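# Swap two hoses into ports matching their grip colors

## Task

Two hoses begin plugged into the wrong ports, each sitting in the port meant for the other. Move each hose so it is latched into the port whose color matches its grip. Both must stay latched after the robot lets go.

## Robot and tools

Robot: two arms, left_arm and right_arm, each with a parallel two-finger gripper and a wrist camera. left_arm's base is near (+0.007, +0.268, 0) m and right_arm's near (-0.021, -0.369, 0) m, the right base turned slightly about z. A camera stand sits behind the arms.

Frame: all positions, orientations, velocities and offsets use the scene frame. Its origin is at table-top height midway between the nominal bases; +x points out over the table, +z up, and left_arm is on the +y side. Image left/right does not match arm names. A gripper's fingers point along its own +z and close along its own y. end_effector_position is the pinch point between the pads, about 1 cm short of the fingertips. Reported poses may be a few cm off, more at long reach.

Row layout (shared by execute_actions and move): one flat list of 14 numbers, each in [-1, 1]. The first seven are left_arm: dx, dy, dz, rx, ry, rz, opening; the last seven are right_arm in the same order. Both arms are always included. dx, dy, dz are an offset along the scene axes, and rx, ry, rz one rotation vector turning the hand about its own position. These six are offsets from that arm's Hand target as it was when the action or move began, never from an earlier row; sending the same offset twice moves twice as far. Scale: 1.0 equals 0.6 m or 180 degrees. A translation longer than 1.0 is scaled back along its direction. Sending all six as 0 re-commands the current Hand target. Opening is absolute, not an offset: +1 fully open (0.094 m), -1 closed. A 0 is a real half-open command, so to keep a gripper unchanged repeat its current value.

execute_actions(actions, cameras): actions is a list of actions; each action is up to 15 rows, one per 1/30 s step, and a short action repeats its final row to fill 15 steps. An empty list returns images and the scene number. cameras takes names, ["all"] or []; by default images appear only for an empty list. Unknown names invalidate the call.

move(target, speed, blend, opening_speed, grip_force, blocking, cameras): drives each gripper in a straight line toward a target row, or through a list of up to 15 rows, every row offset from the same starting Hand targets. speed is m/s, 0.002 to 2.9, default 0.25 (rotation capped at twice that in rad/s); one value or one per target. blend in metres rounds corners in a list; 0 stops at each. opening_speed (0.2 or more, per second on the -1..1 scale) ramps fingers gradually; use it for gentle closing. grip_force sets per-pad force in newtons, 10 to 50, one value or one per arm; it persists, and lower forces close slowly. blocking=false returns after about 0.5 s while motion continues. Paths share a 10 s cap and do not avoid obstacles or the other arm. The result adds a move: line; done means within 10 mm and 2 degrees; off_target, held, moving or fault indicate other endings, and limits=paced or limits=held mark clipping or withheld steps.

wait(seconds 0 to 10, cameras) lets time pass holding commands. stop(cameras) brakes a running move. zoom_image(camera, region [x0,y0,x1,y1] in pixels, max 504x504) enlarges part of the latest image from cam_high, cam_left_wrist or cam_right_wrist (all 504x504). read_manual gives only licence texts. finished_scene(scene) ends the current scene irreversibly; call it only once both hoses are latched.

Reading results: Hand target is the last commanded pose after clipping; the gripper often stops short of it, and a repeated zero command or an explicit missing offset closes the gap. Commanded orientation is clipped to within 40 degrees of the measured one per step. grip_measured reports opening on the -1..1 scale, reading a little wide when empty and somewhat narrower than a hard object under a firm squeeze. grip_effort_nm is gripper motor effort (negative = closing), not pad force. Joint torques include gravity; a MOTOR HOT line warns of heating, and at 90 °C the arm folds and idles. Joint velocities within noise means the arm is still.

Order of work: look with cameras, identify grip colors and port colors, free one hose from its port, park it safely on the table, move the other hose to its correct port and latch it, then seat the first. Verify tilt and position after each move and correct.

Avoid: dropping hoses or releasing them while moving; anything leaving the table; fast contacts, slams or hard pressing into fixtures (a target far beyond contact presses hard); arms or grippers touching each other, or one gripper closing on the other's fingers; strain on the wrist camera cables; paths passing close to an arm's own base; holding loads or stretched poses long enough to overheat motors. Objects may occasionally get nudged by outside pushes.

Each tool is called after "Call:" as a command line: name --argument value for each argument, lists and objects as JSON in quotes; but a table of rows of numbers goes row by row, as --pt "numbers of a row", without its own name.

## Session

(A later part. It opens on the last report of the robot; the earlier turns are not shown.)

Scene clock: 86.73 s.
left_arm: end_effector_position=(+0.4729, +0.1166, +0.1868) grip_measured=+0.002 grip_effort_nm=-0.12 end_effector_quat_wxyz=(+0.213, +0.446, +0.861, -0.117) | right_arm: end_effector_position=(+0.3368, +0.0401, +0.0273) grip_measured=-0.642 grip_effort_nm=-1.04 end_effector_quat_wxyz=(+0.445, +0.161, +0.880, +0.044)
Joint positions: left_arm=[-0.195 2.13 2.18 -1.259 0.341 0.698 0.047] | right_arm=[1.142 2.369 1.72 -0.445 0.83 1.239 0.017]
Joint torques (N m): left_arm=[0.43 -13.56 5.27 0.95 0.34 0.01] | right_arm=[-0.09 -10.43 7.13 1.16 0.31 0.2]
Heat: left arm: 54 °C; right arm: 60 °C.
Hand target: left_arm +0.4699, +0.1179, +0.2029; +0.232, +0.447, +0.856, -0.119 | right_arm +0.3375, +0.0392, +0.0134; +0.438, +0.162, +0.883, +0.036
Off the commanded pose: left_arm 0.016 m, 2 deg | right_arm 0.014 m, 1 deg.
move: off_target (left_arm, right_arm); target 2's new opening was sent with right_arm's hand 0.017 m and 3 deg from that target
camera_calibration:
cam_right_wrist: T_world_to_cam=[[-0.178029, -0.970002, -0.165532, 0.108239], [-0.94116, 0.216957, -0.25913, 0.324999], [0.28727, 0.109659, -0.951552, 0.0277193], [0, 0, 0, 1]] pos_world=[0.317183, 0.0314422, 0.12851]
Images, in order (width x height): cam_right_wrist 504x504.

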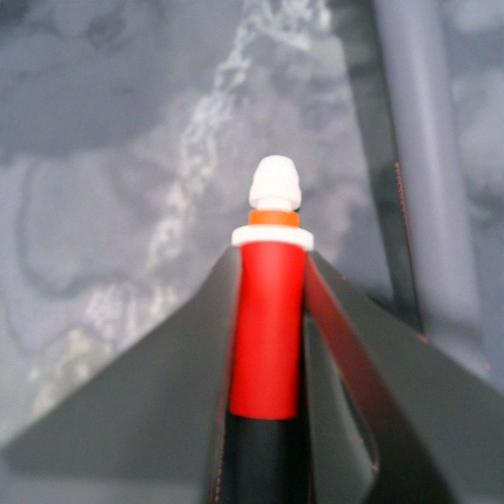

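Call:
move --pt "0 0 0 0 0 0 1 -0.029 0.001 0.228 0 0 0 -0.85" --pt "0.0835 -0.1 0.02 0 0 0 1 0.021 -0.149 0.228 -0.0038 -0.025 0.0533 -0.85" --pt "0.0835 -0.1465 0.0 0 0 0 1 0.0325 -0.137 0.161 -0.0038 -0.025 0.0533 -0.85" --pt "0.1185 -0.272 -0.08 0 0 0 1 0.099 -0.1395 0.102 -0.0038 -0.025 0.0533 -0.85" --speed '[0.12,0.15,0.12,0.08]' --blend '[0.02,0.02,0.01,0]' --cameras '["all"]'

Call:
zoom_image --camera "cam_right_wrist" --region '[190, 30, 350, 240]'

Scene clock: 91.90 s.
left_arm: end_effector_position=(+0.5346, -0.0423, +0.1486) grip_measured=+0.998 grip_effort_nm=0.09 end_effector_quat_wxyz=(+0.280, +0.438, +0.845, -0.124) | right_arm: end_effector_position=(+0.3904, -0.0488, +0.0717) grip_measured=-0.642 grip_effort_nm=-1.05 end_effector_quat_wxyz=(+0.462, +0.081, +0.881, +0.066)
Joint positions: left_arm=[-0.462 2.629 2.835 -1.199 0.247 0.419 0.094] | right_arm=[0.914 2.048 1.284 -0.019 0.643 0.772 0.017]
Joint torques (N m): left_arm=[-0.47 -11.82 9.55 1.37 -0.01 -0.16] | right_arm=[-0.18 -9.68 7.76 2.1 0.25 -0.01]
Heat: left arm: 54 °C; right arm: 61 °C.
Hand target: left_arm +0.5409, -0.0454, +0.1547; +0.232, +0.447, +0.856, -0.119 | right_arm +0.3970, -0.0445, +0.0747; +0.469, +0.084, +0.876, +0.074
Off the commanded pose: left_arm 0.009 m, 6 deg | right_arm 0.008 m, 1 deg.
elbow stopped short (left arm): the move would have taken joint 3 (elbow) straighter than the controller allows.
move: off_target (left_arm); blend cut to 0 m at target 1
camera_calibration:
cam_left_wrist: T_world_to_cam=[[-0.741717, -0.670689, 0.00560628, 0.373582], [-0.670398, 0.7416, 0.0244263, 0.396236], [-0.0205401, 0.014359, -0.999686, 0.264438], [0, 0, 0, 1]] pos_world=[0.54816, -0.0470884, 0.252582]
cam_right_wrist: T_world_to_cam=[[-0.0152651, -0.99095, -0.133358, -0.0279868], [-0.95078, 0.0556684, -0.304824, 0.405309], [0.309489, 0.122141, -0.943026, 0.0556835], [0, 0, 0, 1]] pos_world=[0.367699, -0.0570976, 0.172327]

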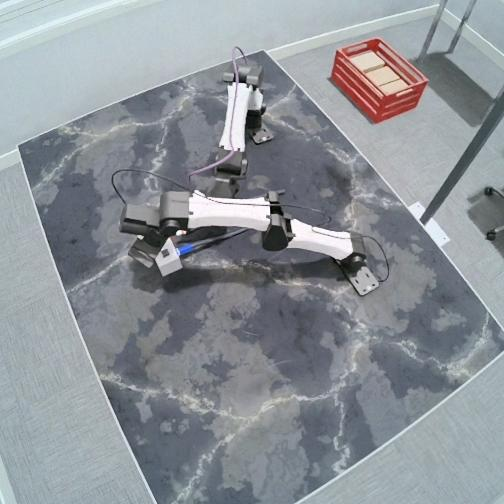

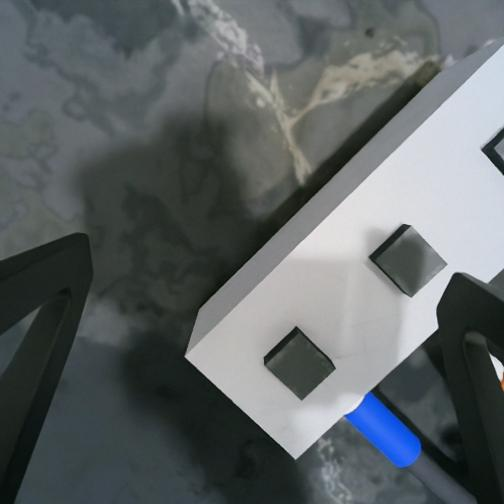

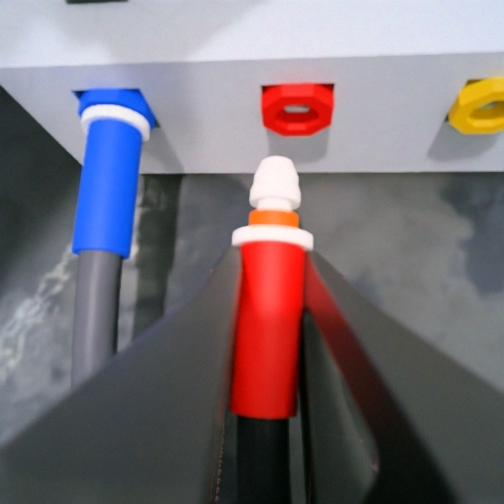

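Scaled by 2.400 from the camera's 504x504 image, which has a finer 720x720 frame.

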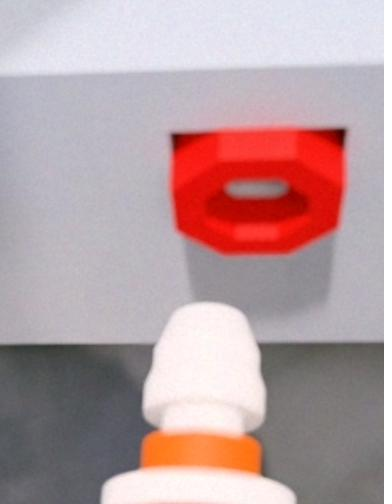

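Call:
move --pt "0 0 0 0 0 0 1 -0.062 -0.005 0.05 0 0 0 -0.85" --pt "0 0 0 0 0 0 1 0.003 -0.006 -0.004 0 0 0 -0.85" --speed '[0.12,0.08]' --blend '[0.015,0]' --cameras '["cam_right_wrist"]'

Call:
zoom_image --camera "cam_right_wrist" --region '[190, 30, 350, 240]'

Scene clock: 93.80 s.
left_arm: end_effector_position=(+0.5347, -0.0423, +0.1486) grip_measured=+0.998 grip_effort_nm=0.09 end_effector_quat_wxyz=(+0.280, +0.438, +0.845, -0.124) | right_arm: end_effector_position=(+0.3907, -0.0556, +0.0640) grip_measured=-0.642 grip_effort_nm=-1.05 end_effector_quat_wxyz=(+0.458, +0.080, +0.883, +0.061)
Joint positions: left_arm=[-0.462 2.629 2.835 -1.198 0.247 0.419 0.094] | right_arm=[0.903 2.049 1.26 -0.002 0.636 0.764 0.017]
Joint torques (N m): left_arm=[-0.47 -11.82 9.57 1.38 0 -0.18] | right_arm=[-0.02 -9.94 8.4 2.06 0.27 -0.02]
Heat: left arm: 54 °C; right arm: 61 °C.
Hand target: left_arm +0.5409, -0.0454, +0.1547; +0.232, +0.447, +0.856, -0.119 | right_arm +0.3988, -0.0482, +0.0722; +0.469, +0.084, +0.876, +0.074
Off the commanded pose: left_arm 0.009 m, 6 deg | right_arm 0.014 m, 2 deg.
elbow stopped short (left arm): the move would have taken joint 3 (elbow) straighter than the controller allows.
move: off_target (left_arm, right_arm)
camera_calibration:
cam_right_wrist: T_world_to_cam=[[-0.0187962, -0.992168, -0.123485, -0.0351202], [-0.953425, 0.0549743, -0.296579, 0.40417], [0.301045, 0.112159, -0.946991, 0.0521612], [0, 0, 0, 1]] pos_world=[0.368983, -0.0629145, 0.164928]
Images, in order (width x height): cam_right_wrist 504x504.

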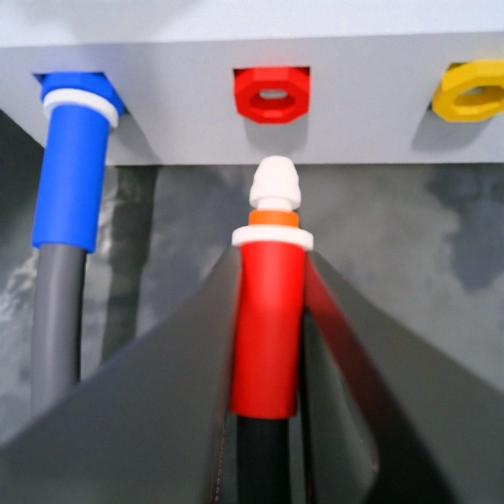

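Scaled by 2.400 from the camera's 504x504 image, which has a finer 720x720 frame.

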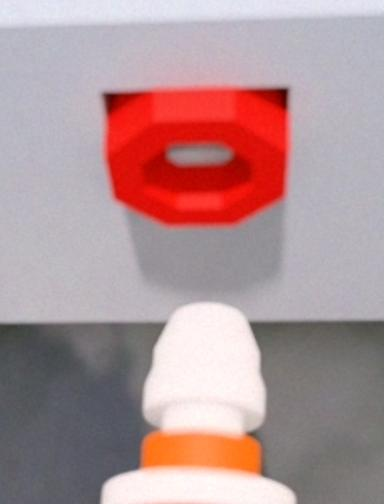

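Call:
move --target '[0,0,0,0,0,0,1,0.045,-0.0015,0.013,0,0,0,-0.85]' --speed 0.05 --cameras '["cam_right_wrist"]'

Call:
zoom_image --camera "cam_right_wrist" --region '[190, 60, 350, 240]'

Scene clock: 95.03 s.
left_arm: end_effector_position=(+0.5347, -0.0423, +0.1486) grip_measured=+0.998 grip_effort_nm=0.09 end_effector_quat_wxyz=(+0.280, +0.438, +0.845, -0.124) | right_arm: end_effector_position=(+0.4128, -0.0539, +0.0704) grip_measured=-0.642 grip_effort_nm=-1.05 end_effector_quat_wxyz=(+0.457, +0.077, +0.884, +0.065)
Joint positions: left_arm=[-0.462 2.629 2.835 -1.198 0.247 0.419 0.094] | right_arm=[0.863 2.084 1.34 -0.023 0.598 0.725 0.017]
Joint torques (N m): left_arm=[-0.49 -11.82 9.57 1.37 -0.01 -0.18] | right_arm=[-0.69 -9.78 9.96 2.02 0.28 -0.03]
Heat: left arm: 54 °C; right arm: 61 °C.
Hand target: left_arm +0.5409, -0.0454, +0.1547; +0.232, +0.447, +0.856, -0.119 | right_arm +0.4257, -0.0489, +0.0801; +0.469, +0.084, +0.876, +0.074
Off the commanded pose: left_arm 0.009 m, 6 deg | right_arm 0.017 m, 2 deg.
elbow stopped short (left arm): the move would have taken joint 3 (elbow) straighter than the controller allows.
move: off_target (left_arm, right_arm)
camera_calibration:
cam_right_wrist: T_world_to_cam=[[-0.00910357, -0.991866, -0.126961, -0.0359892], [-0.954596, 0.0464281, -0.294265, 0.426897], [0.297766, 0.118518, -0.947253, 0.0530745], [0, 0, 0, 1]] pos_world=[0.391382, -0.0618067, 0.171326]
Images, in order (width x height): cam_right_wrist 504x504.

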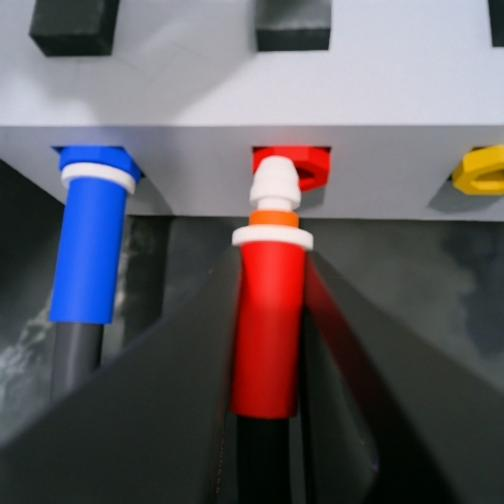

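Scaled by 2.800 from the camera's 504x504 image, which has a finer 720x720 frame.

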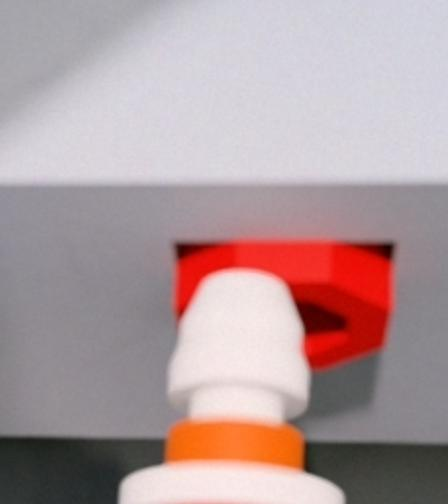

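Call:
move --pt "0 0 0 0 0 0 1 -0.1062 0.003 0.0415 0 0 0 -0.85" --pt "0 0 0 0 0 0 1 -0.0445 0.0015 -0.011 0 0 0 -0.85" --speed 0.08 --cameras '["cam_right_wrist"]'

Scene clock: 98.03 s.
left_arm: end_effector_position=(+0.5347, -0.0423, +0.1486) grip_measured=+0.998 grip_effort_nm=0.09 end_effector_quat_wxyz=(+0.280, +0.438, +0.845, -0.124) | right_arm: end_effector_position=(+0.3914, -0.0550, +0.0661) grip_measured=-0.642 grip_effort_nm=-1.05 end_effector_quat_wxyz=(+0.459, +0.080, +0.883, +0.062)
Joint positions: left_arm=[-0.462 2.629 2.835 -1.198 0.247 0.419 0.094] | right_arm=[0.903 2.048 1.266 -0.007 0.636 0.764 0.017]
Joint torques (N m): left_arm=[-0.5 -11.82 9.57 1.38 -0.01 -0.18] | right_arm=[0.01 -9.92 8.29 2.08 0.25 -0.01]
Heat: left arm: 54 °C; right arm: 61 °C.
Hand target: left_arm +0.5409, -0.0454, +0.1547; +0.232, +0.447, +0.856, -0.119 | right_arm +0.3991, -0.0481, +0.0734; +0.469, +0.084, +0.876, +0.074
Off the commanded pose: left_arm 0.009 m, 6 deg | right_arm 0.013 m, 2 deg.
elbow stopped short (left arm): the move would have taken joint 3 (elbow) straighter than the controller allows.
move: off_target (left_arm, right_arm)
camera_calibration:
cam_right_wrist: T_world_to_cam=[[-0.0183535, -0.991985, -0.125014, -0.0343612], [-0.952954, 0.0551924, -0.298046, 0.405306], [0.302557, 0.113663, -0.94633, 0.0532834], [0, 0, 0, 1]] pos_world=[0.369486, -0.0625119, 0.166928]
Images, in order (width x height): cam_right_wrist 504x504.

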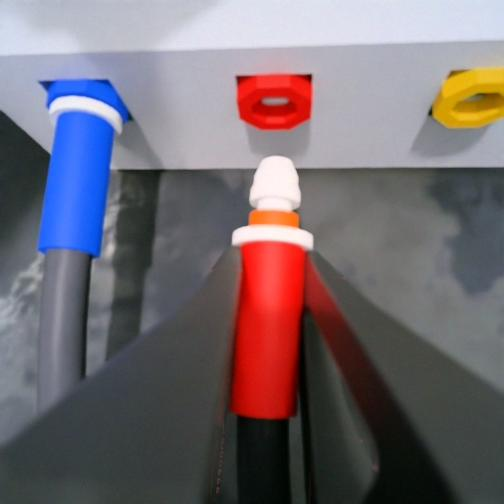

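Call:
move --target '[0,0,0,0,0,0,1,0.0445,-0.0125,0.004,0,0,0,-0.85]' --speed 0.04 --cameras '["cam_right_wrist"]'

Scene clock: 99.30 s.
left_arm: end_effector_position=(+0.5347, -0.0423, +0.1486) grip_measured=+0.998 grip_effort_nm=0.10 end_effector_quat_wxyz=(+0.280, +0.438, +0.845, -0.124) | right_arm: end_effector_position=(+0.4124, -0.0637, +0.0644) grip_measured=-0.642 grip_effort_nm=-1.05 end_effector_quat_wxyz=(+0.455, +0.077, +0.885, +0.060)
Joint positions: left_arm=[-0.462 2.629 2.835 -1.198 0.247 0.419 0.094] | right_arm=[0.849 2.075 1.304 -0.003 0.592 0.716 0.017]
Joint torques (N m): left_arm=[-0.5 -11.82 9.57 1.38 -0.01 -0.18] | right_arm=[-0.32 -9.69 9.96 2.11 0.21 -0.05]
Heat: left arm: 54 °C; right arm: 61 °C.
Hand target: left_arm +0.5409, -0.0454, +0.1547; +0.232, +0.447, +0.856, -0.119 | right_arm +0.4257, -0.0557, +0.0758; +0.469, +0.084, +0.876, +0.074
Off the commanded pose: left_arm 0.009 m, 6 deg | right_arm 0.019 m, 3 deg.
elbow stopped short (left arm): the move would have taken joint 3 (elbow) straighter than the controller allows.
move: off_target (left_arm, right_arm)
camera_calibration:
cam_right_wrist: T_world_to_cam=[[-0.0149361, -0.992867, -0.11829, -0.0446895], [-0.956263, 0.0487475, -0.288418, 0.425628], [0.292127, 0.108808, -0.95017, 0.0505761], [0, 0, 0, 1]] pos_world=[0.39157, -0.0706221, 0.165528]
Images, in order (width x height): cam_right_wrist 504x504.

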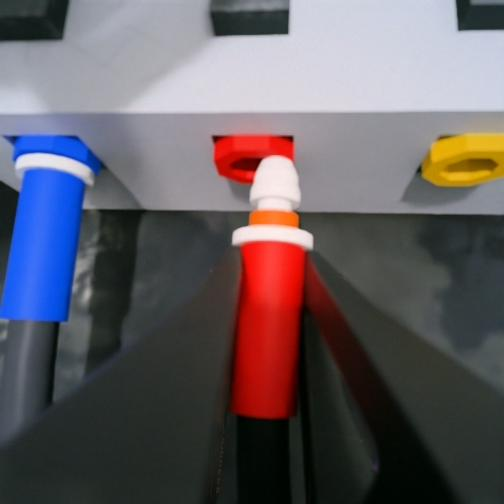

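Call:
move --pt "0 0 0 0 0 0 1 -0.1062 0.0145 0.0487 0 0 0 -0.85" --pt "0 0 0 0 0 0 1 -0.0443 0.0127 -0.004 0 0 0 -0.85" --pt "0 0 0 0 0 0 1 0 0.0063 0.002 0 0 0 -0.85" --speed '[0.08,0.08,0.04]' --cameras '["cam_right_wrist"]'

Scene clock: 103.13 s.
left_arm: end_effector_position=(+0.5347, -0.0423, +0.1486) grip_measured=+0.998 grip_effort_nm=0.09 end_effector_quat_wxyz=(+0.280, +0.438, +0.845, -0.124) | right_arm: end_effector_position=(+0.4127, -0.0581, +0.0667) grip_measured=-0.642 grip_effort_nm=-1.04 end_effector_quat_wxyz=(+0.456, +0.077, +0.884, +0.062)
Joint positions: left_arm=[-0.462 2.629 2.835 -1.198 0.247 0.419 0.094] | right_arm=[0.857 2.083 1.323 -0.01 0.596 0.721 0.017]
Joint torques (N m): left_arm=[-0.49 -11.82 9.55 1.38 0 -0.18] | right_arm=[-0.58 -9.78 9.99 2.06 0.24 -0.01]
Heat: left arm: 54 °C; right arm: 61 °C.
Hand target: left_arm +0.5409, -0.0454, +0.1547; +0.232, +0.447, +0.856, -0.119 | right_arm +0.4257, -0.0518, +0.0770; +0.469, +0.084, +0.876, +0.074
Off the commanded pose: left_arm 0.009 m, 6 deg | right_arm 0.018 m, 2 deg.
elbow stopped short (left arm): the move would have taken joint 3 (elbow) straighter than the controller allows.
move: off_target (left_arm, right_arm)
camera_calibration:
cam_right_wrist: T_world_to_cam=[[-0.011933, -0.992306, -0.123235, -0.0397672], [-0.955112, 0.0477946, -0.292363, 0.426079], [0.296004, 0.114215, -0.948334, 0.0506765], [0, 0, 0, 1]] pos_world=[0.391478, -0.0656134, 0.167727]
Images, in order (width x height): cam_right_wrist 504x504.

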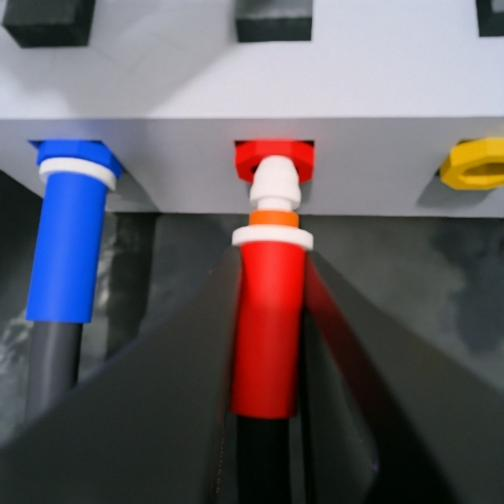

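Call:
move --target '[0,0,0,0,0,0,1,0.025,-0.004,0,0,0,0,-0.87]' --speed 0.04 --cameras '["cam_right_wrist"]'

Call:
zoom_image --camera "cam_right_wrist" --region '[175, 80, 375, 280]'

Scene clock: 104.03 s.
left_arm: end_effector_position=(+0.5347, -0.0423, +0.1486) grip_measured=+0.998 grip_effort_nm=0.09 end_effector_quat_wxyz=(+0.280, +0.438, +0.845, -0.124) | right_arm: end_effector_position=(+0.4225, -0.0585, +0.0630) grip_measured=-0.642 grip_effort_nm=-1.05 end_effector_quat_wxyz=(+0.448, +0.071, +0.889, +0.062)
Joint positions: left_arm=[-0.462 2.629 2.835 -1.198 0.247 0.419 0.094] | right_arm=[0.835 2.108 1.359 -0.025 0.566 0.7 0.017]
Joint torques (N m): left_arm=[-0.5 -11.82 9.57 1.37 -0.01 -0.18] | right_arm=[-1.11 -9.85 10.37 2.21 0.33 -0.03]
Heat: left arm: 54 °C; right arm: 61 °C.
Hand target: left_arm +0.5409, -0.0454, +0.1547; +0.232, +0.447, +0.856, -0.119 | right_arm +0.4407, -0.0543, +0.0770; +0.469, +0.084, +0.876, +0.074
Off the commanded pose: left_arm 0.009 m, 6 deg | right_arm 0.023 m, 3 deg.
elbow stopped short (left arm): the move would have taken joint 3 (elbow) straighter than the controller allows.
move: off_target (left_arm, right_arm)
camera_calibration:
cam_right_wrist: T_world_to_cam=[[-0.00191954, -0.993048, -0.117698, -0.0451374], [-0.960504, 0.0345815, -0.276108, 0.434806], [0.278258, 0.112519, -0.953893, 0.0520869], [0, 0, 0, 1]] pos_world=[0.403053, -0.0657206, 0.164426]
Images, in order (width x height): cam_right_wrist 504x504.

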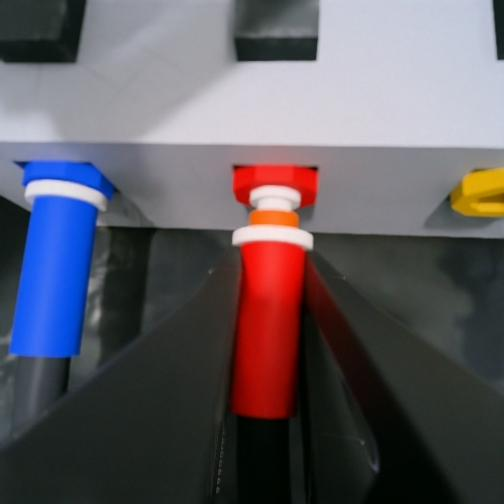

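Scaled by 2.520 from the camera's 504x504 image, which has a finer 720x720 frame.

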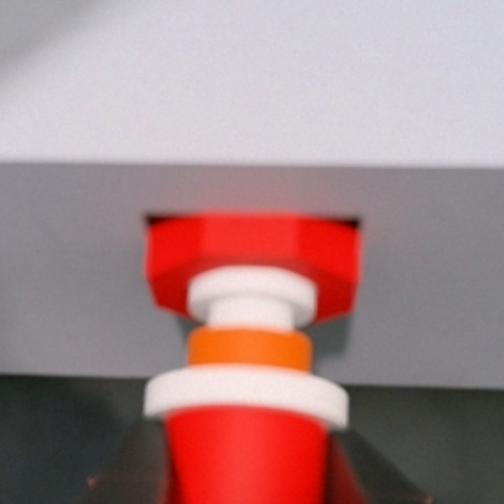

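Call:
move --pt "0 0.0012 -0.0662 0 0 0 1 0 0 0 0 0 0 -0.87" --pt "-0.0297 0.0295 -0.2078 0.0456 0.0318 0 1 0 0 0 0 0 0 -0.87" --speed 0.08 --cameras '["cam_right_wrist","cam_left_wrist"]'

Call:
zoom_image --camera "cam_right_wrist" --region '[175, 0, 375, 200]'

Scene clock: 107.03 s.
left_arm: end_effector_position=(+0.5387, -0.0384, +0.0999) grip_measured=+0.998 grip_effort_nm=0.09 end_effector_quat_wxyz=(+0.244, +0.443, +0.855, -0.109) | right_arm: end_effector_position=(+0.4230, -0.0589, +0.0629) grip_measured=-0.642 grip_effort_nm=-1.04 end_effector_quat_wxyz=(+0.448, +0.070, +0.889, +0.063)
Joint positions: left_arm=[-0.461 2.707 2.83 -1.194 0.22 0.439 0.094] | right_arm=[0.833 2.108 1.359 -0.024 0.562 0.698 0.017]
Joint torques (N m): left_arm=[-1.29 -6.63 1.84 0.61 -0.5 0.28] | right_arm=[-0.85 -9.87 10.36 2.2 0.38 0]
Heat: left arm: 54 °C; right arm: 61 °C.
Hand target: left_arm +0.5232, -0.0275, +0.0301; +0.156, +0.456, +0.872, -0.080 | right_arm +0.4407, -0.0544, +0.0769; +0.469, +0.084, +0.876, +0.074
Off the commanded pose: left_arm 0.072 m, 11 deg | right_arm 0.023 m, 3 deg.
elbow stopped short (left arm): the move would have taken joint 3 (elbow) straighter than the controller allows.
move: off_target (left_arm, right_arm)
camera_calibration:
cam_left_wrist: T_world_to_cam=[[-0.742546, -0.669792, 0.00195745, 0.380277], [-0.665902, 0.738541, 0.105509, 0.386498], [-0.0721146, 0.0770416, -0.994416, 0.24557], [0, 0, 0, 1]] pos_world=[0.557451, -0.0496571, 0.202675]
cam_right_wrist: T_world_to_cam=[[-0.000566682, -0.992939, -0.118626, -0.0460291], [-0.960909, 0.0333839, -0.274844, 0.435343], [0.276864, 0.113833, -0.954143, 0.0525439], [0, 0, 0, 1]] pos_world=[0.403751, -0.0662188, 0.164326]
Images, in order (width x height): cam_left_wrist 504x504, cam_right_wrist 504x504.

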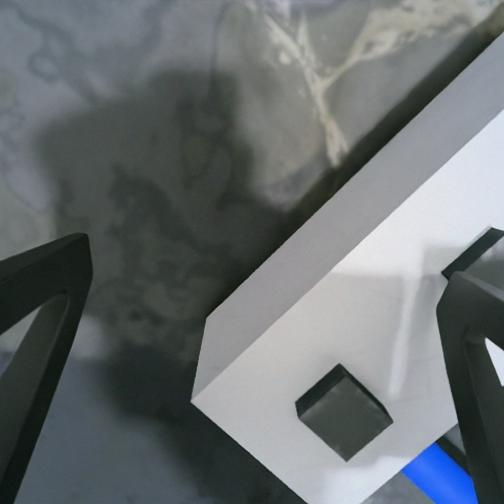

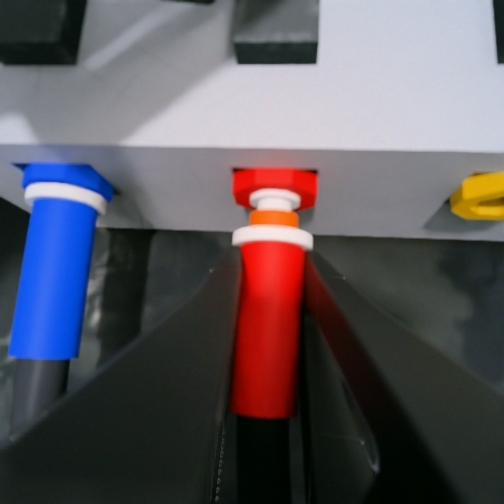

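Scaled by 2.520 from the camera's 504x504 image, which has a finer 720x720 frame.

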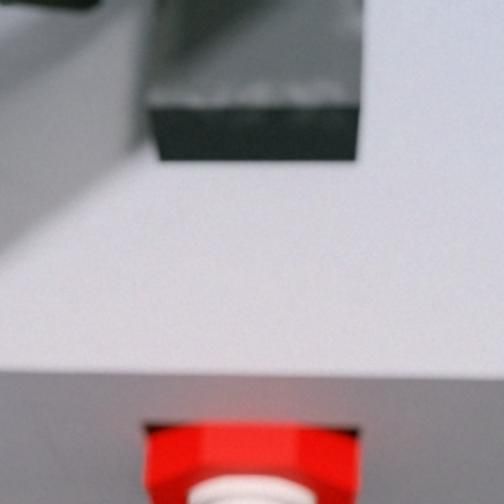

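Call:
zoom_image --camera "cam_left_wrist" --region '[354, 170, 504, 320]'

Scaled by 3.360 from the camera's 504x504 image, which has a finer 720x720 frame.

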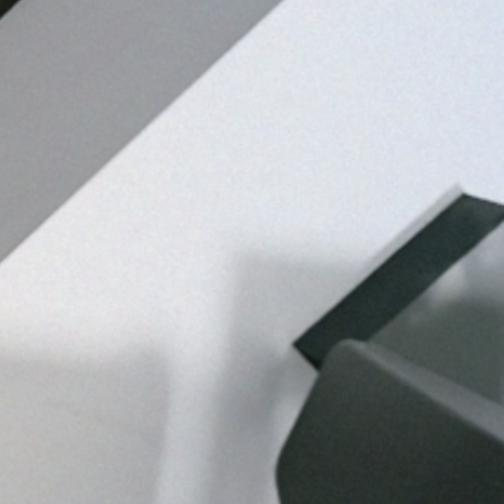

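Call:
move --target '[0.0197,-0.0425,0.208,-0.0456,-0.0318,0,1,0,0,0,0,0,0,-0.87]' --speed 0.1 --cameras '["cam_left_wrist"]'

Scene clock: 110.40 s.
left_arm: end_effector_position=(+0.5327, -0.0434, +0.1059) grip_measured=+0.998 grip_effort_nm=0.09 end_effector_quat_wxyz=(+0.242, +0.437, +0.859, -0.109) | right_arm: end_effector_position=(+0.4230, -0.0589, +0.0629) grip_measured=-0.642 grip_effort_nm=-1.05 end_effector_quat_wxyz=(+0.448, +0.070, +0.889, +0.063)
Joint positions: left_arm=[-0.476 2.699 2.84 -1.213 0.21 0.412 0.094] | right_arm=[0.833 2.108 1.359 -0.024 0.562 0.698 0.017]
Joint torques (N m): left_arm=[-0.92 -18.66 9.1 1.26 0.27 -0.22] | right_arm=[-0.96 -9.89 10.4 2.19 0.36 -0.01]
Heat: left arm: 54 °C; right arm: 61 °C.
Hand target: left_arm +0.5349, -0.0531, +0.1550; +0.232, +0.447, +0.856, -0.119 | right_arm +0.4407, -0.0544, +0.0769; +0.469, +0.084, +0.876, +0.074
Off the commanded pose: left_arm 0.050 m, 2 deg | right_arm 0.023 m, 3 deg.
elbow stopped short (left arm): the move would have taken joint 3 (elbow) straighter than the controller allows.
move: off_target (left_arm, right_arm)
camera_calibration:
cam_left_wrist: T_world_to_cam=[[-0.733419, -0.679731, 0.00788444, 0.366575], [-0.674997, 0.729587, 0.109922, 0.389615], [-0.0804695, 0.0752967, -0.993909, 0.25574], [0, 0, 0, 1]] pos_world=[0.552422, -0.054342, 0.208465]
Images, in order (width x height): cam_left_wrist 504x504.

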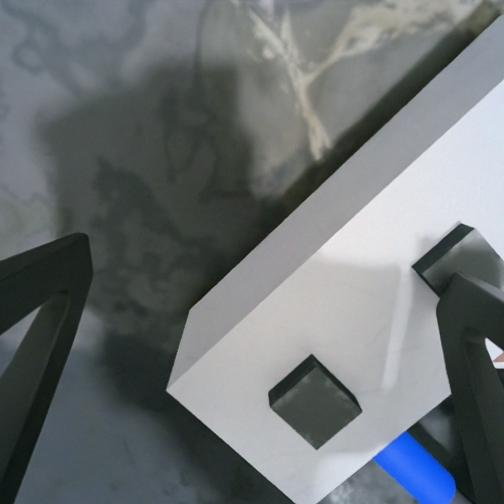

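Call:
move --target '[-0.0515,0.0518,-0.2917,0.0656,0.0458,0,1,0,0,0,0,0,0,-0.87]' --speed 0.12 --cameras '["cam_right_wrist","cam_left_wrist"]'

Call:
zoom_image --camera "cam_right_wrist" --region '[175, 0, 375, 200]'

Scene clock: 112.57 s.
left_arm: end_effector_position=(+0.5318, -0.0364, +0.0931) grip_measured=+0.998 grip_effort_nm=0.09 end_effector_quat_wxyz=(+0.249, +0.443, +0.854, -0.107) | right_arm: end_effector_position=(+0.4230, -0.0589, +0.0629) grip_measured=-0.642 grip_effort_nm=-1.05 end_effector_quat_wxyz=(+0.448, +0.070, +0.889, +0.063)
Joint positions: left_arm=[-0.465 2.538 2.469 -0.991 0.214 0.437 0.094] | right_arm=[0.833 2.108 1.359 -0.024 0.562 0.698 0.017]
Joint torques (N m): left_arm=[-2.52 -2.32 -0.96 0.49 -0.82 0.32] | right_arm=[-0.88 -9.87 10.45 2.2 0.4 -0.02]
Heat: left arm: 54 °C; right arm: 60 °C.
Hand target: left_arm +0.5040, -0.0221, -0.0201; +0.123, +0.459, +0.878, -0.063 | right_arm +0.4407, -0.0544, +0.0769; +0.469, +0.084, +0.876, +0.074
Off the commanded pose: left_arm 0.117 m, 16 deg | right_arm 0.023 m, 3 deg.
move: off_target (left_arm, right_arm)
camera_calibration:
cam_left_wrist: T_world_to_cam=[[-0.741605, -0.670813, -0.00563461, 0.376695], [-0.668046, 0.737729, 0.0973182, 0.383075], [-0.0611255, 0.0759359, -0.995237, 0.232353], [0, 0, 0, 1]] pos_world=[0.549474, -0.0475576, 0.196088]
cam_right_wrist: T_world_to_cam=[[-0.000566682, -0.992939, -0.118626, -0.0460291], [-0.960909, 0.0333839, -0.274844, 0.435343], [0.276864, 0.113833, -0.954143, 0.0525439], [0, 0, 0, 1]] pos_world=[0.403751, -0.0662188, 0.164326]
Images, in order (width x height): cam_left_wrist 504x504, cam_right_wrist 504x504.

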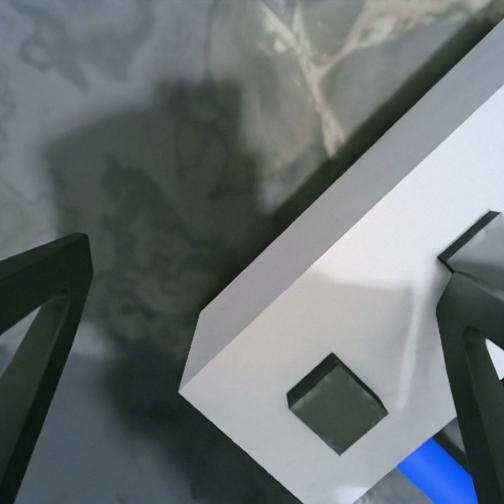

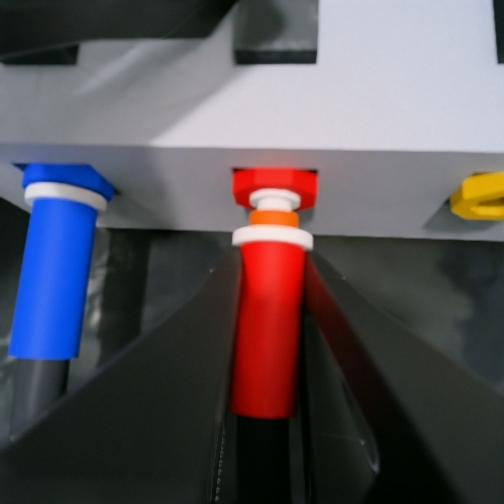

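Scaled by 2.520 from the camera's 504x504 image, which has a finer 720x720 frame.

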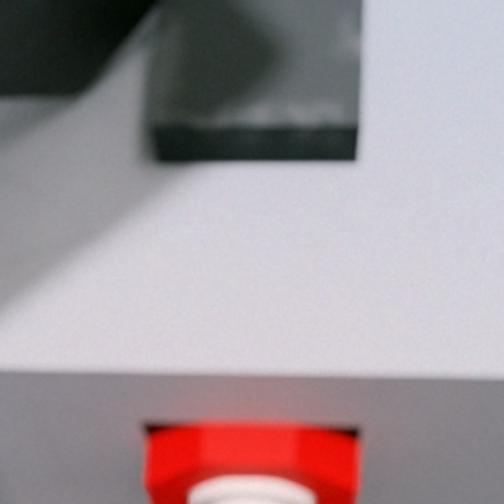

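Call:
move --pt "0 0 0 0 0 0 1 0.035 -0.004 0.006 0 0 0 -0.9" --pt "0 0 0 0 0 0 1 0.07 -0.009 0.011 -0.0026 -0.027 -0.0058 -0.9" --speed 0.08 --blend 0.01 --cameras '["cam_right_wrist"]'

Call:
zoom_image --camera "cam_right_wrist" --region '[175, 0, 375, 200]'

Scene clock: 114.07 s.
left_arm: end_effector_position=(+0.5319, -0.0364, +0.0933) grip_measured=+0.998 grip_effort_nm=0.09 end_effector_quat_wxyz=(+0.250, +0.443, +0.854, -0.107) | right_arm: end_effector_position=(+0.4344, -0.0597, +0.0631) grip_measured=-0.642 grip_effort_nm=-1.04 end_effector_quat_wxyz=(+0.453, +0.046, +0.889, +0.039)
Joint positions: left_arm=[-0.465 2.537 2.466 -0.989 0.214 0.437 0.094] | right_arm=[0.821 2.141 1.41 -0.041 0.575 0.625 0.017]
Joint torques (N m): left_arm=[-2.55 -2.26 -0.95 0.51 -0.83 0.35] | right_arm=[-4.51 -8.03 11.18 3.56 0.4 -0.11]
Heat: left arm: 54 °C; right arm: 60 °C.
Hand target: left_arm +0.5041, -0.0221, -0.0200; +0.123, +0.459, +0.878, -0.063 | right_arm +0.4828, -0.0597, +0.0837; +0.507, +0.087, +0.855, +0.070
Off the commanded pose: left_arm 0.118 m, 16 deg | right_arm 0.052 m, 9 deg.
move: off_target (left_arm, right_arm)
camera_calibration:
cam_right_wrist: T_world_to_cam=[[0.02107, -0.99833, -0.0537824, -0.0606007], [-0.95852, -0.00487706, -0.284984, 0.443689], [0.284246, 0.0575561, -0.957022, 0.0432241], [0, 0, 0, 1]] pos_world=[0.414275, -0.0608234, 0.164551]
Images, in order (width x height): cam_right_wrist 504x504.

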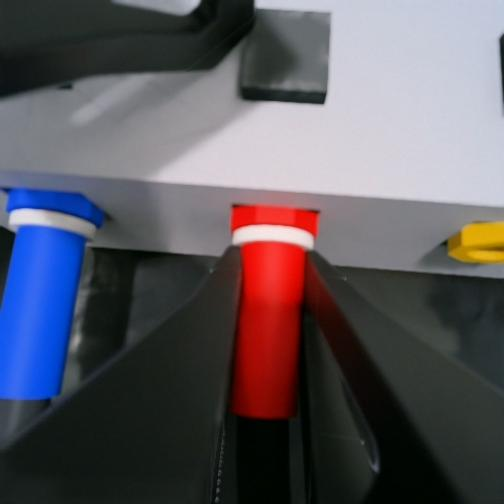

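Scaled by 2.520 from the camera's 504x504 image, which has a finer 720x720 frame.

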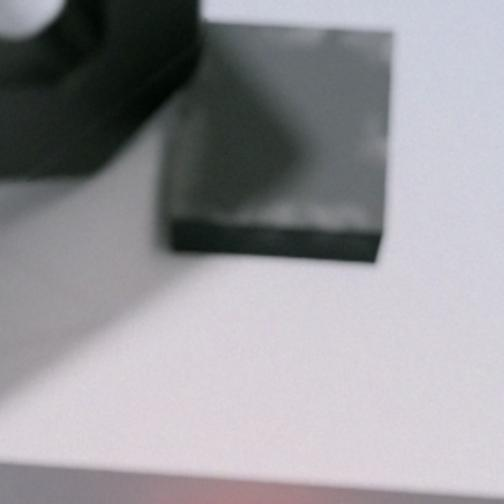

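Call:
move --pt "0 0 0 0 0 0 1 0.045 -0.01 0.004 -0.0013 -0.0135 -0.0029 -0.9" --speed 0.08 --cameras '["cam_right_wrist"]'

Call:
zoom_image --camera "cam_right_wrist" --region '[175, 110, 375, 310]'

Scene clock: 114.97 s.
left_arm: end_effector_position=(+0.5319, -0.0364, +0.0933) grip_measured=+0.998 grip_effort_nm=0.09 end_effector_quat_wxyz=(+0.250, +0.443, +0.854, -0.107) | right_arm: end_effector_position=(+0.4354, -0.0603, +0.0628) grip_measured=-0.642 grip_effort_nm=-1.04 end_effector_quat_wxyz=(+0.454, +0.034, +0.890, +0.031)
Joint positions: left_arm=[-0.465 2.537 2.466 -0.989 0.214 0.437 0.094] | right_arm=[0.819 2.144 1.412 -0.041 0.576 0.595 0.017]
Joint torques (N m): left_arm=[-2.54 -2.28 -0.94 0.51 -0.83 0.34] | right_arm=[-7.57 -6.3 12.9 4.16 0.37 -0.29]
Heat: left arm: 53 °C; right arm: 60 °C.
Hand target: left_arm +0.5041, -0.0221, -0.0200; +0.123, +0.459, +0.878, -0.063 | right_arm +0.5097, -0.0656, +0.0859; +0.525, +0.088, +0.844, +0.067
Off the commanded pose: left_arm 0.118 m, 16 deg | right_arm 0.078 m, 12 deg.
move: off_target (left_arm, right_arm)
camera_calibration:
cam_right_wrist: T_world_to_cam=[[0.0365328, -0.998912, -0.0290005, -0.0695011], [-0.957851, -0.0267274, -0.286019, 0.443086], [0.284933, 0.0382272, -0.957785, 0.0412902], [0, 0, 0, 1]] pos_world=[0.415184, -0.0591613, 0.164263]
Images, in order (width x height): cam_right_wrist 504x504.

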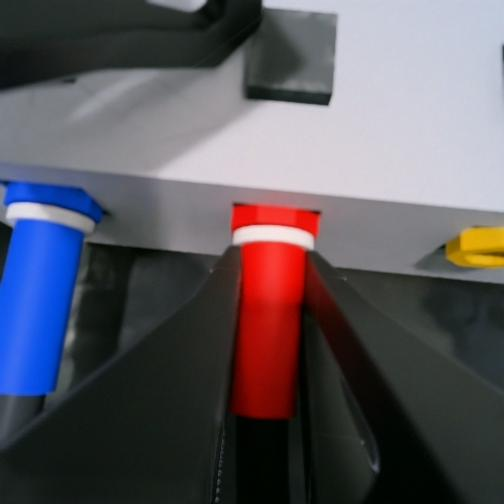

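Scaled by 2.520 from the camera's 504x504 image, which has a finer 720x720 frame.

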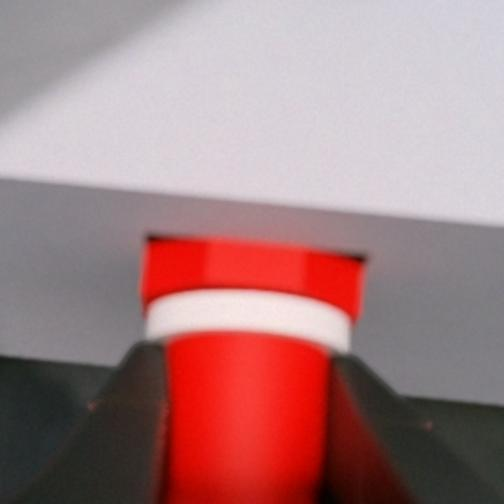

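Call:
move --pt "0 0 0 0 0 0 1 0.03 -0.015 0.004 0 0 0 -0.9" --pt "0.02 0 0.33 -0.0656 -0.0458 0 1 0.03 -0.015 0.004 0 0 0 -0.9" --pt "0.05 0.08 0.47 -0.0656 -0.0458 0 1 0.03 -0.015 0.004 0 0 0 -0.9" --speed '[0.1,0.12,0.15]' --blend '[0,0.02,0]' --cameras '["cam_right_wrist"]'

Call:
zoom_image --camera "cam_right_wrist" --region '[175, 0, 375, 200]'

Scene clock: 118.73 s.
left_arm: end_effector_position=(+0.5357, +0.0277, +0.2228) grip_measured=+0.998 grip_effort_nm=0.09 end_effector_quat_wxyz=(+0.313, +0.409, +0.849, -0.113) | right_arm: end_effector_position=(+0.4363, -0.0612, +0.0628) grip_measured=-0.642 grip_effort_nm=-1.05 end_effector_quat_wxyz=(+0.442, +0.025, +0.896, +0.032)
Joint positions: left_arm=[-0.345 2.478 2.837 -1.3 0.277 0.463 0.094] | right_arm=[0.809 2.141 1.429 -0.078 0.546 0.583 0.017]
Joint torques (N m): left_arm=[-0.12 -15.9 8.9 1.44 0.28 0.1] | right_arm=[-9.89 -6.12 13.18 4.43 0.4 -0.41]
Heat: left arm: 53 °C; right arm: 59 °C.
Hand target: left_arm +0.5341, +0.0258, +0.2619; +0.232, +0.447, +0.856, -0.119 | right_arm +0.5277, -0.0746, +0.0883; +0.525, +0.088, +0.844, +0.067
Off the commanded pose: left_arm 0.039 m, 10 deg | right_arm 0.096 m, 14 deg.
elbow stopped short (left arm): the move would have taken joint 3 (elbow) straighter than the controller allows.
move: off_target (left_arm, right_arm)
camera_calibration:
cam_right_wrist: T_world_to_cam=[[0.053948, -0.99827, -0.023372, -0.0783062], [-0.96452, -0.0460377, -0.259965, 0.443977], [0.258439, 0.0365674, -0.965335, 0.0530107], [0, 0, 0, 1]] pos_world=[0.418749, -0.0596695, 0.164761]
Images, in order (width x height): cam_right_wrist 504x504.

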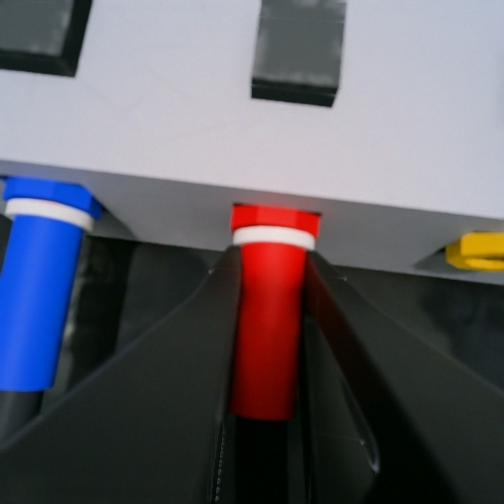

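Scaled by 2.520 from the camera's 504x504 image, which has a finer 720x720 frame.

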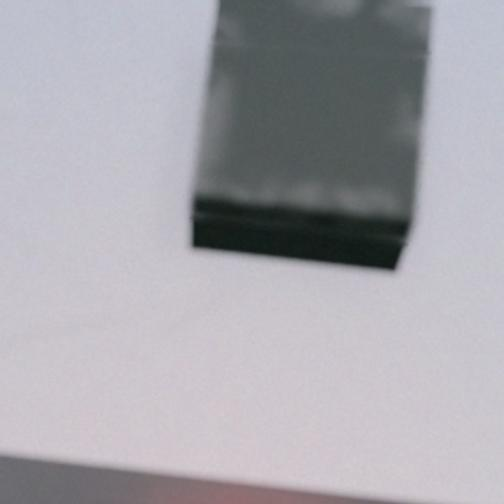

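Call:
move --pt "-0.07 0.08 0 0 0 0 1 -0.15 0.045 -0.024 0.0039 0.0405 0.0087 -0.9" --pt "-0.14 0.15 -0.05 0 0 0 1 -0.205 0.052 -0.024 0.0039 0.0405 0.0087 -0.9" --speed 0.12 --cameras '["cam_right_wrist"]'

Call:
zoom_image --camera "cam_right_wrist" --region '[175, 110, 375, 310]'

Scene clock: 122.40 s.
left_arm: end_effector_position=(+0.4551, +0.1163, +0.2135) grip_measured=+0.998 grip_effort_nm=0.09 end_effector_quat_wxyz=(+0.210, +0.441, +0.865, -0.118) | right_arm: end_effector_position=(+0.4289, -0.0556, +0.0616) grip_measured=-0.642 grip_effort_nm=-1.04 end_effector_quat_wxyz=(+0.473, +0.086, +0.874, +0.062)
Joint positions: left_arm=[-0.206 2.092 2.234 -1.354 0.334 0.676 0.094] | right_arm=[0.845 2.14 1.357 0.052 0.617 0.707 0.017]
Joint torques (N m): left_arm=[0.09 -13.65 5.07 0.95 0.34 0.11] | right_arm=[4.55 -15.82 4.12 1.37 0.38 0.5]
Heat: left arm: 55 °C; right arm: 59 °C.
Hand target: left_arm +0.4502, +0.1160, +0.2319; +0.232, +0.447, +0.856, -0.119 | right_arm +0.4047, -0.0434, +0.0740; +0.469, +0.084, +0.876, +0.074
Off the commanded pose: left_arm 0.019 m, 3 deg | right_arm 0.030 m, 1 deg.
elbow stopped short (left arm): the move would have taken joint 3 (elbow) straighter than the controller allows.
move: off_target (left_arm, right_arm)
camera_calibration:
cam_right_wrist: T_world_to_cam=[[-0.027131, -0.991064, -0.130597, -0.0306782], [-0.942169, 0.0690091, -0.327957, 0.437764], [0.334039, 0.114147, -0.935622, 0.0235902], [0, 0, 0, 1]] pos_world=[0.403735, -0.0633065, 0.161633]
Images, in order (width x height): cam_right_wrist 504x504.

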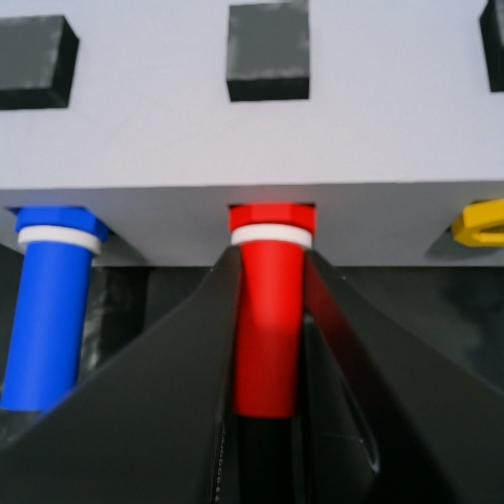

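Scaled by 2.520 from the camera's 504x504 image, which has a finer 720x720 frame.

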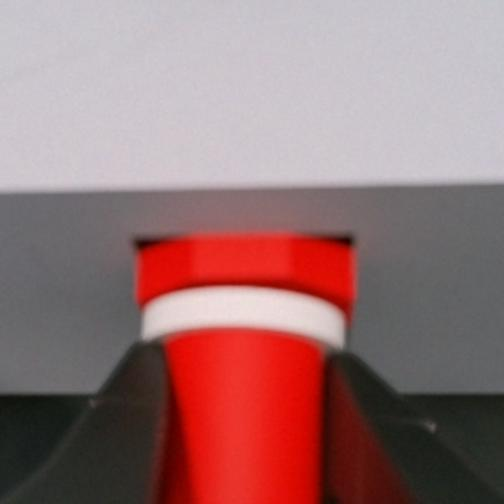

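Call:
move --pt "0 0 0 0 0 0 1 0.033 -0.004 -0.003 0 0 0 -0.9" --pt "0 0 0 0 0 0 1 0.033 -0.004 -0.003 0 0 0 0.2" --pt "0 0 0 0 0 0 1 -0.05 0.004 0.1 0 0 0 0.2" --pt "0 0 0 0 0 0 1 -0.14 0.004 0.22 0 0 0 0.2" --speed 0.12 --blend '[0,0,0.03,0]' --cameras '["all"]'

Scene clock: 126.10 s.
left_arm: end_effector_position=(+0.4552, +0.1162, +0.2135) grip_measured=+0.998 grip_effort_nm=0.09 end_effector_quat_wxyz=(+0.210, +0.441, +0.865, -0.118) | right_arm: end_effector_position=(+0.3183, -0.0433, +0.1754) grip_measured=+0.197 grip_effort_nm=0.13 end_effector_quat_wxyz=(+0.450, +0.064, +0.889, +0.048)
Joint positions: left_arm=[-0.206 2.092 2.234 -1.353 0.335 0.676 0.094] | right_arm=[1.067 1.812 1.441 -0.551 0.736 0.903 0.056]
Joint torques (N m): left_arm=[0.1 -13.64 5.07 0.95 0.35 0.11] | right_arm=[0.42 -12.38 9.8 1.54 0.52 0.16]
Heat: left arm: 55 °C; right arm: 60 °C.
Hand target: left_arm +0.4501, +0.1160, +0.2318; +0.232, +0.447, +0.856, -0.119 | right_arm +0.3208, -0.0410, +0.2059; +0.469, +0.084, +0.876, +0.074
Off the commanded pose: left_arm 0.019 m, 3 deg | right_arm 0.031 m, 5 deg.
move: off_target (left_arm, right_arm); target 2's new opening was sent with right_arm's hand 0.016 m and 1 deg from that target
camera_calibration:
cam_left_wrist: T_world_to_cam=[[-0.740113, -0.670956, 0.0452948, 0.411407], [-0.656826, 0.735689, 0.165348, 0.188151], [-0.144264, 0.0926256, -0.985195, 0.369624], [0, 0, 0, 1]] pos_world=[0.481393, 0.103378, 0.314407]
cam_right_wrist: T_world_to_cam=[[-0.00336473, -0.996239, -0.086585, -0.022111], [-0.960123, 0.0274243, -0.278231, 0.365286], [0.279559, 0.082196, -0.956604, 0.185257], [0, 0, 0, 1]] pos_world=[0.298855, -0.047273, 0.276937]

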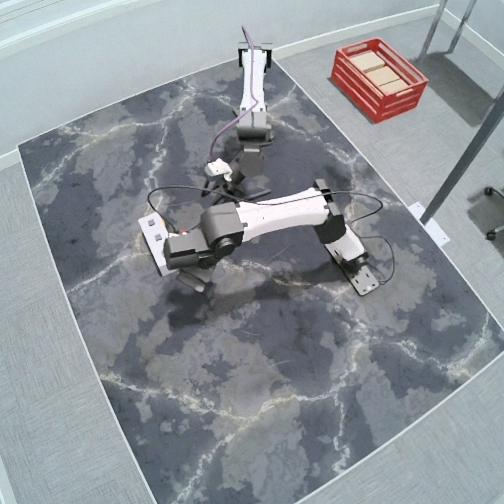

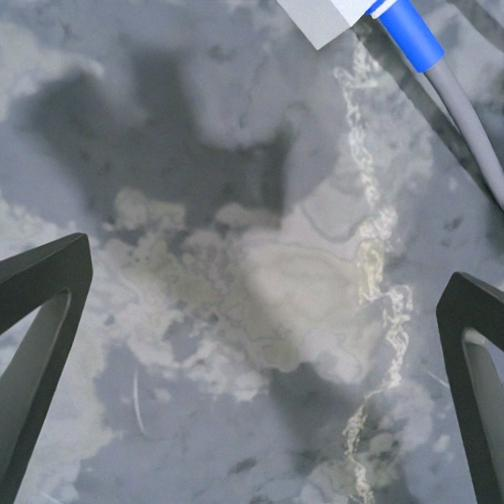

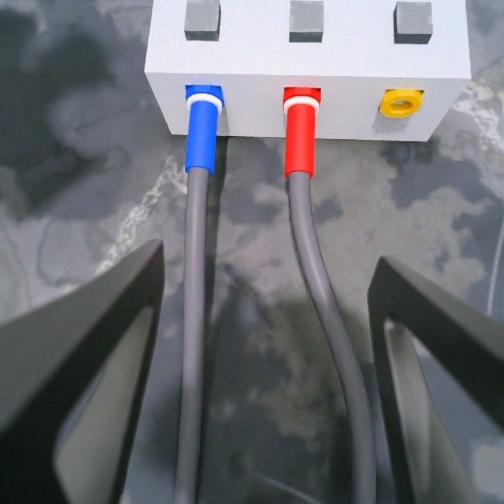

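Both hoses are latched in the ports that match their grip colors, and both arms are clear of the block.

Call:
finished_scene --scene 2

The scene is finished: the task was done.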